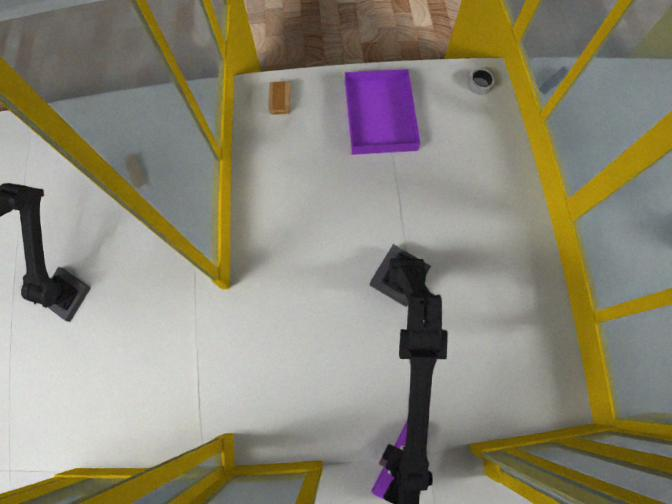

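Emit:
{"name": "move", "arguments": {"arm7": {"target": [-0.478, -0.006, 0.79, 0, 0.867, 0.498, 0], "speed": 0.15}, "cameras": ["arm7_cam_wrist"]}}

Scene clock: 726.70 s.
Joint torques (N m): arm1=[1.26 1.9 7.08 1.8 0.16 0.01] | arm2=[-0.38 0.67 7.43 1.96 0 -0.18] | arm3=[-1.85 -0.62 8.35 1.22 -0.25 -0.15] | arm4=[-0.85 1.14 8.53 1.92 -0.14 0.11] | arm5=[-0.32 2.02 6.43 1.13 -0.09 -0.01] | arm6=[-0.5 1.14 7.92 1.01 -0.03 -0.01] | arm7=[0.38 -16.03 8.36 0.55 0.06 0.21] | arm8=[1.9 1.61 8.5 1.35 0 -0.06]
Heat: arm1: hottest joint3_rad 34 °C; arm2: hottest joint3_rad 40 °C; arm3: hottest joint3_rad 33 °C; arm4: hottest joint3_rad 44 °C; arm5: hottest joint3_rad 38 °C; arm6: hottest joint3_rad 37 °C; arm7: hottest joint3_rad 51 °C; arm8: hottest joint3_rad 34 °C.
move: arm7 off_target
Joint velocities: within noise
arm1, arm2, arm3, arm4, arm5, arm6, arm8: as last shown
arm7.joint_positions: joint1_rad=-1.028 joint2_rad=+2.125 joint3_rad=+1.671 joint4_rad=-1.105 joint5_rad=-0.003 joint6_rad=+0.431 gripper_m=+0.09310
arm7.joint_status: not commanded
arm7.hand: x=-0.4839 y=-0.0072 z=+0.8008 quat_wxyz=(-0.004, -0.867, -0.498, +0.002) (m; scene frame)
arm7.hand_target: x=-0.4780 y=-0.0058 z=+0.7902 quat_wxyz=(+0.000, -0.867, -0.498, +0.000) (m; scene frame)
arm7.hand_status: off_target (0.012 m and 0.5 deg from the pose sent, 0.082 m and 2.5 deg at the start)
pictures: arm7_cam_wrist
camera_calibration:
arm7_cam_wrist: T_world_to_cam=[[-0.871579, 0.490188, 0.00812219, -0.427935], [0.408649, 0.717246, 0.564415, -0.24274], [0.270843, 0.495251, -0.825451, 0.916958], [0, 0, 0, 1]] pos_world=[-0.522136, -0.0702519, 0.897386]

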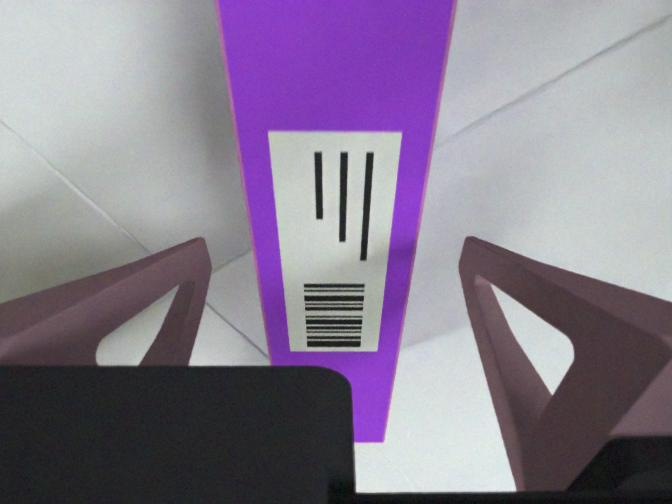

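Emit:
{"name": "move", "arguments": {"arm7": {"target": [-0.478, -0.006, 0.742, 0, 0.867, 0.498, 0], "speed": 0.1}, "cameras": ["arm7_cam_wrist"]}}

Scene clock: 732.60 s.
Joint torques (N m): arm1=[1.03 1.9 7.01 1.78 0.17 0.02] | arm2=[-0.38 0.67 7.42 1.98 0 -0.18] | arm3=[-1.9 -0.67 8.32 1.25 -0.25 -0.16] | arm4=[-0.79 1.14 8.53 1.94 -0.14 0.11] | arm5=[-0.5 1.9 6.5 1.1 -0.07 0.02] | arm6=[-0.44 1.08 7.92 0.99 -0.03 0] | arm7=[0.5 -16.91 8.12 0.55 0.06 0.21] | arm8=[1.79 1.26 8.5 1.35 0 -0.05]
Heat: arm1: hottest joint3_rad 34 °C; arm2: hottest joint3_rad 40 °C; arm3: hottest joint3_rad 33 °C; arm4: hottest joint3_rad 44 °C; arm5: hottest joint3_rad 38 °C; arm6: hottest joint3_rad 37 °C; arm7: hottest joint3_rad 51 °C; arm8: hottest joint3_rad 34 °C.
move: arm7 off_target
Joint velocities: within noise
arm1.joint_positions: joint1_rad=-1.553 joint2_rad=+0.697 joint3_rad=+1.409 joint4_rad=-1.509 joint5_rad=+0.004 joint6_rad=-0.048 gripper_m=+0.09290
arm1.joint_status: not commanded
arm1.hand: x=-2.2473 y=-0.8174 z=+1.2673 quat_wxyz=(-0.203, -0.761, -0.525, +0.323) (m; scene frame)
arm1.hand_target: x=-2.2492 y=-0.8203 z=+1.2639 quat_wxyz=(-0.201, -0.762, -0.524, +0.322) (m; scene frame)
arm1.hand_status: not commanded
arm2: as last shown
arm3.joint_positions: joint1_rad=-0.584 joint2_rad=+0.699 joint3_rad=+1.398 joint4_rad=-1.502 joint5_rad=-0.004 joint6_rad=-0.701 gripper_m=+0.09299
arm3.joint_status: not commanded
arm3.hand: x=+0.3446 y=-0.3926 z=+1.2475 quat_wxyz=(-0.306, +0.899, -0.224, -0.218) (m; scene frame)
arm3.hand_target: x=+0.3474 y=-0.3909 z=+1.2484 quat_wxyz=(-0.310, +0.899, -0.224, -0.215) (m; scene frame)
arm3.hand_status: not commanded
arm4.joint_positions: joint1_rad=-1.875 joint2_rad=+0.701 joint3_rad=+1.407 joint4_rad=-1.509 joint5_rad=-0.013 joint6_rad=+0.016 gripper_m=+0.09291
arm4.joint_status: not commanded
arm4.hand: x=+1.8385 y=-0.7949 z=+1.2516 quat_wxyz=(-0.337, -0.414, -0.829, +0.165) (m; scene frame)
arm4.hand_target: x=+1.8382 y=-0.7975 z=+1.2498 quat_wxyz=(-0.338, -0.420, -0.826, +0.165) (m; scene frame)
arm4.hand_status: not commanded
arm5.joint_positions: joint1_rad=+1.558 joint2_rad=+0.699 joint3_rad=+1.396 joint4_rad=-1.490 joint5_rad=+0.000 joint6_rad=-0.003 gripper_m=+0.09288
arm5.joint_status: not commanded
arm5.hand: x=+2.0972 y=+0.4093 z=+1.2848 quat_wxyz=(+0.227, +0.738, +0.560, -0.300) (m; scene frame)
arm5.hand_target: x=+2.0979 y=+0.4107 z=+1.2848 quat_wxyz=(+0.226, +0.740, +0.560, -0.297) (m; scene frame)
arm5.hand_status: not commanded
arm6.joint_positions: joint1_rad=-1.150 joint2_rad=+0.703 joint3_rad=+1.397 joint4_rad=-1.493 joint5_rad=+0.001 joint6_rad=+0.001 gripper_m=+0.09289
arm6.joint_status: not commanded
arm6.hand: x=+0.8026 y=+0.3910 z=+1.3123 quat_wxyz=(-0.238, -0.717, -0.587, +0.291) (m; scene frame)
arm6.hand_target: x=+0.8037 y=+0.3933 z=+1.3133 quat_wxyz=(-0.240, -0.719, -0.585, +0.289) (m; scene frame)
arm6.hand_status: not commanded
arm7.joint_positions: joint1_rad=-1.028 joint2_rad=+2.190 joint3_rad=+1.642 joint4_rad=-1.013 joint5_rad=-0.003 joint6_rad=+0.432 gripper_m=+0.09310
arm7.joint_status: not commanded
arm7.hand: x=-0.4840 y=-0.0076 z=+0.7520 quat_wxyz=(-0.004, -0.867, -0.498, +0.001) (m; scene frame)
arm7.hand_target: x=-0.4780 y=-0.0058 z=+0.7422 quat_wxyz=(+0.000, -0.867, -0.498, +0.000) (m; scene frame)
arm7.hand_status: off_target (0.012 m and 0.4 deg from the pose sent, 0.059 m and 0.5 deg at the start)
arm8.joint_positions: joint1_rad=+0.302 joint2_rad=+0.698 joint3_rad=+1.404 joint4_rad=-1.508 joint5_rad=-0.002 joint6_rad=+0.007 gripper_m=+0.09293
arm8.joint_status: not commanded
arm8.hand: x=-1.7321 y=+0.4296 z=+1.2548 quat_wxyz=(-0.224, -0.749, -0.546, +0.301) (m; scene frame)
arm8.hand_target: x=-1.7329 y=+0.4272 z=+1.2537 quat_wxyz=(-0.224, -0.748, -0.547, +0.302) (m; scene frame)
arm8.hand_status: not commanded
pictures: arm7_cam_wrist
camera_calibration:
arm7_cam_wrist: T_world_to_cam=[[-0.871372, 0.490544, 0.00876112, -0.427739], [0.408887, 0.71622, 0.565544, -0.215523], [0.27115, 0.496382, -0.824671, 0.876414], [0, 0, 0, 1]] pos_world=[-0.522235, -0.0708493, 0.848389]

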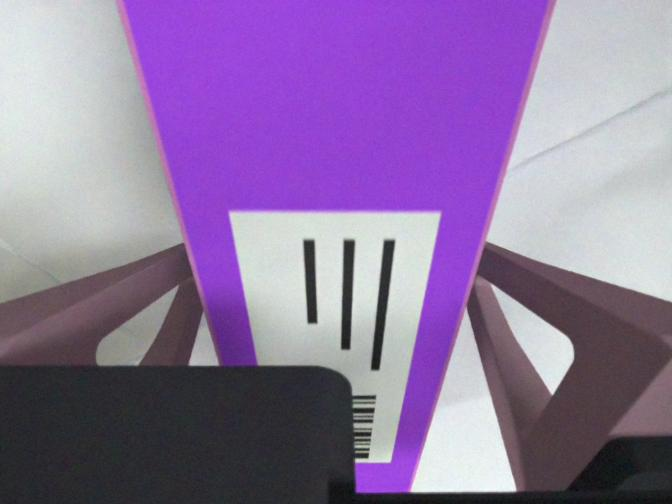

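Emit:
{"name": "move", "arguments": {"arm7": {"joints": {"gripper_m": 0.045}}, "cameras": []}}

Emit:
{"name": "move", "arguments": {"arm7": {"target": [-0.479, 0.03, 0.93, 0, 0.867, 0.498, 0], "speed": 0.25}, "cameras": ["arm7_cam_wrist", "cam_arm7"]}}

Scene clock: 739.23 s.
Joint torques (N m): arm1=[1.03 1.79 6.97 1.89 0.17 0.02] | arm2=[-0.44 0.67 7.42 1.96 0.01 -0.18] | arm3=[-1.9 -0.5 8.31 1.25 -0.26 -0.17] | arm4=[-0.79 1.14 8.53 1.92 -0.14 0.11] | arm5=[-0.67 1.61 6.64 1.18 -0.05 -0.02] | arm6=[-0.44 1.14 7.9 1.01 -0.03 0] | arm7=[0.56 -16.73 8.09 0.49 0.07 0.2] | arm8=[1.96 1.49 8.5 1.36 -0.01 -0.03]
Heat: arm1: hottest joint3_rad 34 °C; arm2: hottest joint3_rad 39 °C; arm3: hottest joint3_rad 33 °C; arm4: hottest joint3_rad 44 °C; arm5: hottest joint3_rad 38 °C; arm6: hottest joint3_rad 37 °C; arm7: hottest joint3_rad 50 °C; arm8: hottest joint3_rad 34 °C.
move: arm7 off_target
Joint velocities: within noise
arm1, arm2, arm3, arm4, arm5, arm6, arm8: as last shown
arm7.joint_positions: joint1_rad=-1.028 joint2_rad=+2.190 joint3_rad=+1.642 joint4_rad=-1.013 joint5_rad=-0.003 joint6_rad=+0.432 gripper_m=+0.06044
arm7.joint_status: gripper_m off_target (ended at +0.06047, target +0.04500)
arm7.hand: x=-0.4840 y=-0.0076 z=+0.7520 quat_wxyz=(-0.004, -0.867, -0.498, +0.001) (m; scene frame)
arm7.hand_target: x=-0.4781 y=-0.0058 z=+0.7422 quat_wxyz=(+0.000, -0.867, -0.498, +0.000) (m; scene frame)
arm7.hand_status: not commanded
pictures: none
No camera images: "cameras" was empty.

Scene clock: 740.77 s.
Joint torques (N m): arm1=[1.14 2.02 7.01 1.87 0.18 0] | arm2=[-0.44 0.67 7.43 1.98 0 -0.18] | arm3=[-1.85 -0.56 8.32 1.22 -0.26 -0.15] | arm4=[-0.79 1.14 8.53 1.94 -0.14 0.11] | arm5=[-0.67 1.85 6.52 1.13 -0.04 0] | arm6=[-0.5 1.08 7.92 1.01 -0.03 0] | arm7=[-0.26 -16.38 14.49 -0.44 0.04 0.13] | arm8=[1.85 1.67 8.4 1.33 -0.03 -0.04]
Heat: arm1: hottest joint3_rad 34 °C; arm2: hottest joint3_rad 39 °C; arm3: hottest joint3_rad 33 °C; arm4: hottest joint3_rad 44 °C; arm5: hottest joint3_rad 38 °C; arm6: hottest joint3_rad 37 °C; arm7: hottest joint3_rad 50 °C; arm8: hottest joint3_rad 34 °C.
move: arm7 off_target
Joint velocities: within noise
arm1, arm2, arm3, arm4, arm5, arm6, arm8: as last shown
arm7.joint_positions: joint1_rad=-1.028 joint2_rad=+1.918 joint3_rad=+1.632 joint4_rad=-1.330 joint5_rad=-0.003 joint6_rad=+0.432 gripper_m=+0.06044
arm7.joint_status: not commanded
arm7.hand: x=-0.4785 y=+0.0475 z=+0.9078 quat_wxyz=(+0.019, -0.867, -0.498, -0.015) (m; scene frame)
arm7.hand_target: x=-0.4789 y=+0.0312 z=+0.9303 quat_wxyz=(+0.000, -0.867, -0.498, +0.000) (m; scene frame)
arm7.hand_status: off_target (0.028 m and 2.7 deg from the pose sent, 0.182 m and 0.4 deg at the start)
pictures: arm7_cam_wrist, cam_arm7
camera_calibration:
arm7_cam_wrist: T_world_to_cam=[[-0.871295, 0.489773, 0.0311137, -0.47161], [0.406025, 0.683794, 0.606275, -0.382198], [0.275661, 0.540877, -0.794646, 0.948974], [0, 0, 0, 1]] pos_world=[-0.517325, -0.0209524, 1.00049]

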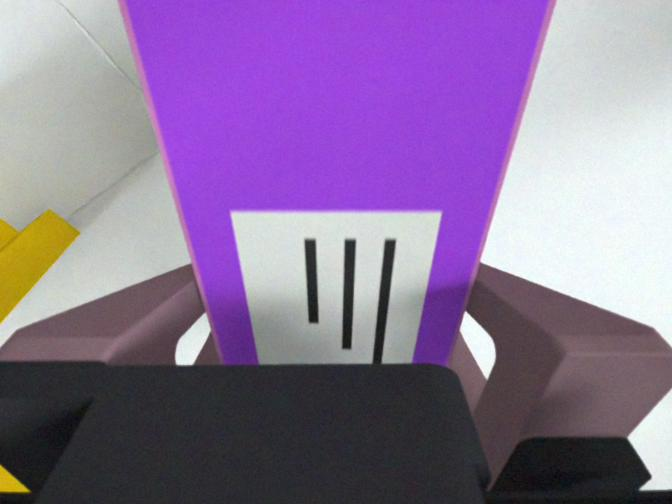

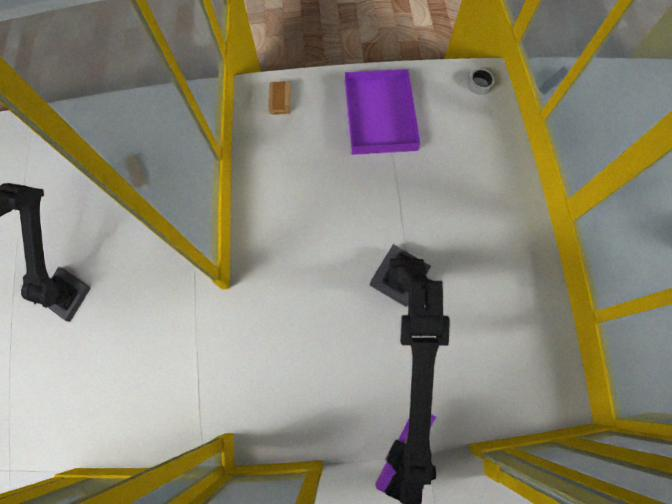

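Emit:
{"name": "move", "arguments": {"arm7": {"joints": {"joint2_rad": 1.25, "joint3_rad": 1.35, "joint4_rad": -1.66}}, "cameras": []}}

Emit:
{"name": "move", "arguments": {"arm7": {"joints": {"joint1_rad": 2.157, "joint6_rad": -0.02}}, "cameras": []}}

Emit:
{"name": "move", "arguments": {"arm7": {"target": [-0.387, 1.318, 0.89, 0, -0.697, 0.717, 0], "speed": 0.3}, "cameras": ["arm7_cam_wrist", "cam_arm7"]}}

Scene clock: 750.17 s.
Joint torques (N m): arm1=[1.2 1.85 7.1 1.88 0.17 0] | arm2=[-0.38 0.67 7.42 1.96 0.01 -0.19] | arm3=[-1.9 -0.62 8.31 1.21 -0.26 -0.15] | arm4=[-0.79 1.08 8.53 1.94 -0.14 0.11] | arm5=[-0.5 1.61 6.63 1.07 -0.05 0.01] | arm6=[-0.5 1.14 7.92 1.02 -0.03 -0.01] | arm7=[-0.26 -7.18 9.29 -0.13 0.06 0.14] | arm8=[2.08 1.55 8.47 1.29 -0.01 -0.05]
Heat: arm1: hottest joint3_rad 34 °C; arm2: hottest joint3_rad 39 °C; arm3: hottest joint3_rad 33 °C; arm4: hottest joint3_rad 44 °C; arm5: hottest joint3_rad 38 °C; arm6: hottest joint3_rad 37 °C; arm7: hottest joint3_rad 52 °C; arm8: hottest joint3_rad 34 °C.
move: arm7 done
Joint velocities: within noise
arm1, arm2, arm3, arm4, arm5, arm6, arm8: as last shown
arm7.joint_positions: joint1_rad=-1.028 joint2_rad=+1.242 joint3_rad=+1.360 joint4_rad=-1.652 joint5_rad=-0.003 joint6_rad=+0.432 gripper_m=+0.06044
arm7.joint_status: all done
arm7.hand: x=-0.4575 y=+0.2634 z=+1.1084 quat_wxyz=(-0.014, -0.867, -0.498, +0.009) (m; scene frame)
arm7.hand_target: x=-0.4566 y=+0.2660 z=+1.1019 quat_wxyz=(-0.003, -0.867, -0.498, +0.002) (m; scene frame)
arm7.hand_status: not commanded
pictures: none
No camera images: "cameras" was empty.

Scene clock: 752.67 s.
Joint torques (N m): arm1=[1.2 1.85 7.1 1.88 0.16 0.01] | arm2=[-0.44 0.67 7.42 1.96 0.01 -0.18] | arm3=[-1.79 -0.67 8.32 1.22 -0.25 -0.16] | arm4=[-0.85 1.08 8.53 1.94 -0.14 0.11] | arm5=[-1.03 1.49 6.41 1.02 -0.07 -0.03] | arm6=[-0.5 1.08 7.91 0.96 -0.03 -0.01] | arm7=[0.15 -8.94 9.28 -0.14 0 0.04] | arm8=[1.9 1.32 8.43 1.33 0 -0.05]
Heat: arm1: hottest joint3_rad 34 °C; arm2: hottest joint3_rad 39 °C; arm3: hottest joint3_rad 33 °C; arm4: hottest joint3_rad 44 °C; arm5: hottest joint3_rad 38 °C; arm6: hottest joint3_rad 37 °C; arm7: hottest joint3_rad 51 °C; arm8: hottest joint3_rad 34 °C.
move: arm7 done
Joint velocities: within noise
arm1, arm2, arm3, arm4, arm5, arm6, arm8: as last shown
arm7.joint_positions: joint1_rad=+2.150 joint2_rad=+1.265 joint3_rad=+1.360 joint4_rad=-1.652 joint5_rad=-0.002 joint6_rad=-0.012 gripper_m=+0.06049
arm7.joint_status: all done
arm7.hand: x=-0.4020 y=+0.9695 z=+1.1029 quat_wxyz=(-0.005, +0.690, -0.724, -0.007) (m; scene frame)
arm7.hand_target: x=-0.4045 y=+0.9631 z=+1.1037 quat_wxyz=(-0.004, +0.695, -0.719, -0.005) (m; scene frame)
arm7.hand_status: not commanded
pictures: none
No camera images: "cameras" was empty.

Scene clock: 755.23 s.
Joint torques (N m): arm1=[1.2 1.9 7.06 1.84 0.17 0.03] | arm2=[-0.38 0.67 7.42 1.98 0.01 -0.18] | arm3=[-1.79 -0.73 8.27 1.24 -0.26 -0.16] | arm4=[-0.85 1.14 8.53 1.94 -0.14 0.11] | arm5=[-1.14 1.85 6.56 0.95 -0.11 0.01] | arm6=[-0.5 1.08 7.92 1.01 -0.03 -0.01] | arm7=[0.44 -17.96 15.68 -0.38 0.07 0.03] | arm8=[1.79 1.85 8.5 1.37 -0.02 -0.05]
Heat: arm1: hottest joint3_rad 34 °C; arm2: hottest joint3_rad 39 °C; arm3: hottest joint3_rad 33 °C; arm4: hottest joint3_rad 44 °C; arm5: hottest joint3_rad 38 °C; arm6: hottest joint3_rad 37 °C; arm7: hottest joint3_rad 51 °C; arm8: hottest joint3_rad 34 °C.
move: arm7 off_target
Joint velocities: within noise
arm1, arm3, arm4, arm5, arm6, arm8: as last shown
arm2.joint_positions: joint1_rad=-2.118 joint2_rad=+0.696 joint3_rad=+1.402 joint4_rad=-1.507 joint5_rad=+0.001 joint6_rad=+0.010 gripper_m=+0.09292
arm2.joint_status: not commanded
arm2.hand: x=-0.6326 y=-0.5401 z=+1.2942 quat_wxyz=(-0.369, +0.162, -0.912, -0.070) (m; scene frame)
arm2.hand_target: x=-0.6293 y=-0.5408 z=+1.2934 quat_wxyz=(-0.370, +0.164, -0.912, -0.066) (m; scene frame)
arm2.hand_status: not commanded
arm7.joint_positions: joint1_rad=+2.151 joint2_rad=+2.272 joint3_rad=+2.137 joint4_rad=-1.470 joint5_rad=-0.002 joint6_rad=-0.013 gripper_m=+0.06049
arm7.joint_status: not commanded
arm7.hand: x=-0.3826 y=+1.3014 z=+0.8795 quat_wxyz=(+0.013, +0.690, -0.723, +0.010) (m; scene frame)
arm7.hand_target: x=-0.3872 y=+1.3169 z=+0.8902 quat_wxyz=(-0.001, +0.697, -0.717, -0.001) (m; scene frame)
arm7.hand_status: off_target (0.020 m and 2.1 deg from the pose sent, 0.409 m and 1.5 deg at the start)
pictures: arm7_cam_wrist, cam_arm7
camera_calibration:
arm7_cam_wrist: T_world_to_cam=[[0.999483, -0.030672, 0.00967699, 0.410602], [-0.0303862, -0.801926, 0.596651, 0.513604], [-0.0105403, -0.596636, -0.802443, 1.59945], [0, 0, 0, 1]] pos_world=[-0.377924, 1.37876, 0.973054]

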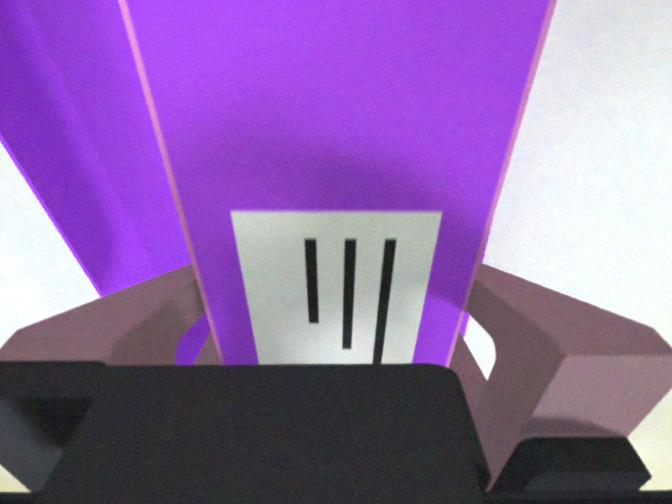

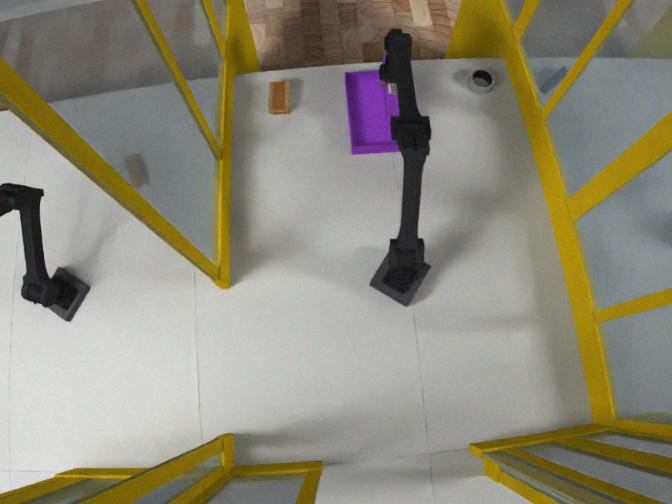

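Emit:
{"name": "zoom_image", "arguments": {"camera": "arm7_cam_wrist", "region": [0, 200, 504, 400]}}

Emit:
{"name": "zoom_image", "arguments": {"camera": "cam_arm7", "region": [310, 10, 450, 170]}}

Scaled by 1.000.

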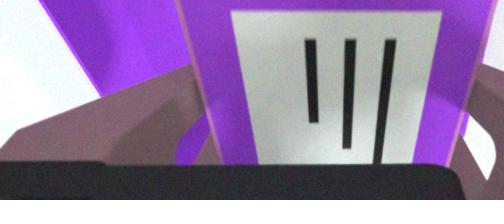

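Scaled by 3.150.

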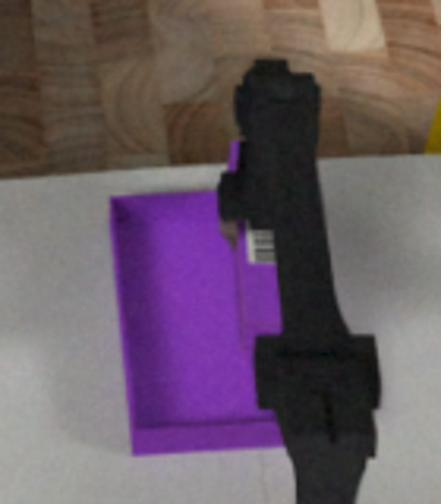

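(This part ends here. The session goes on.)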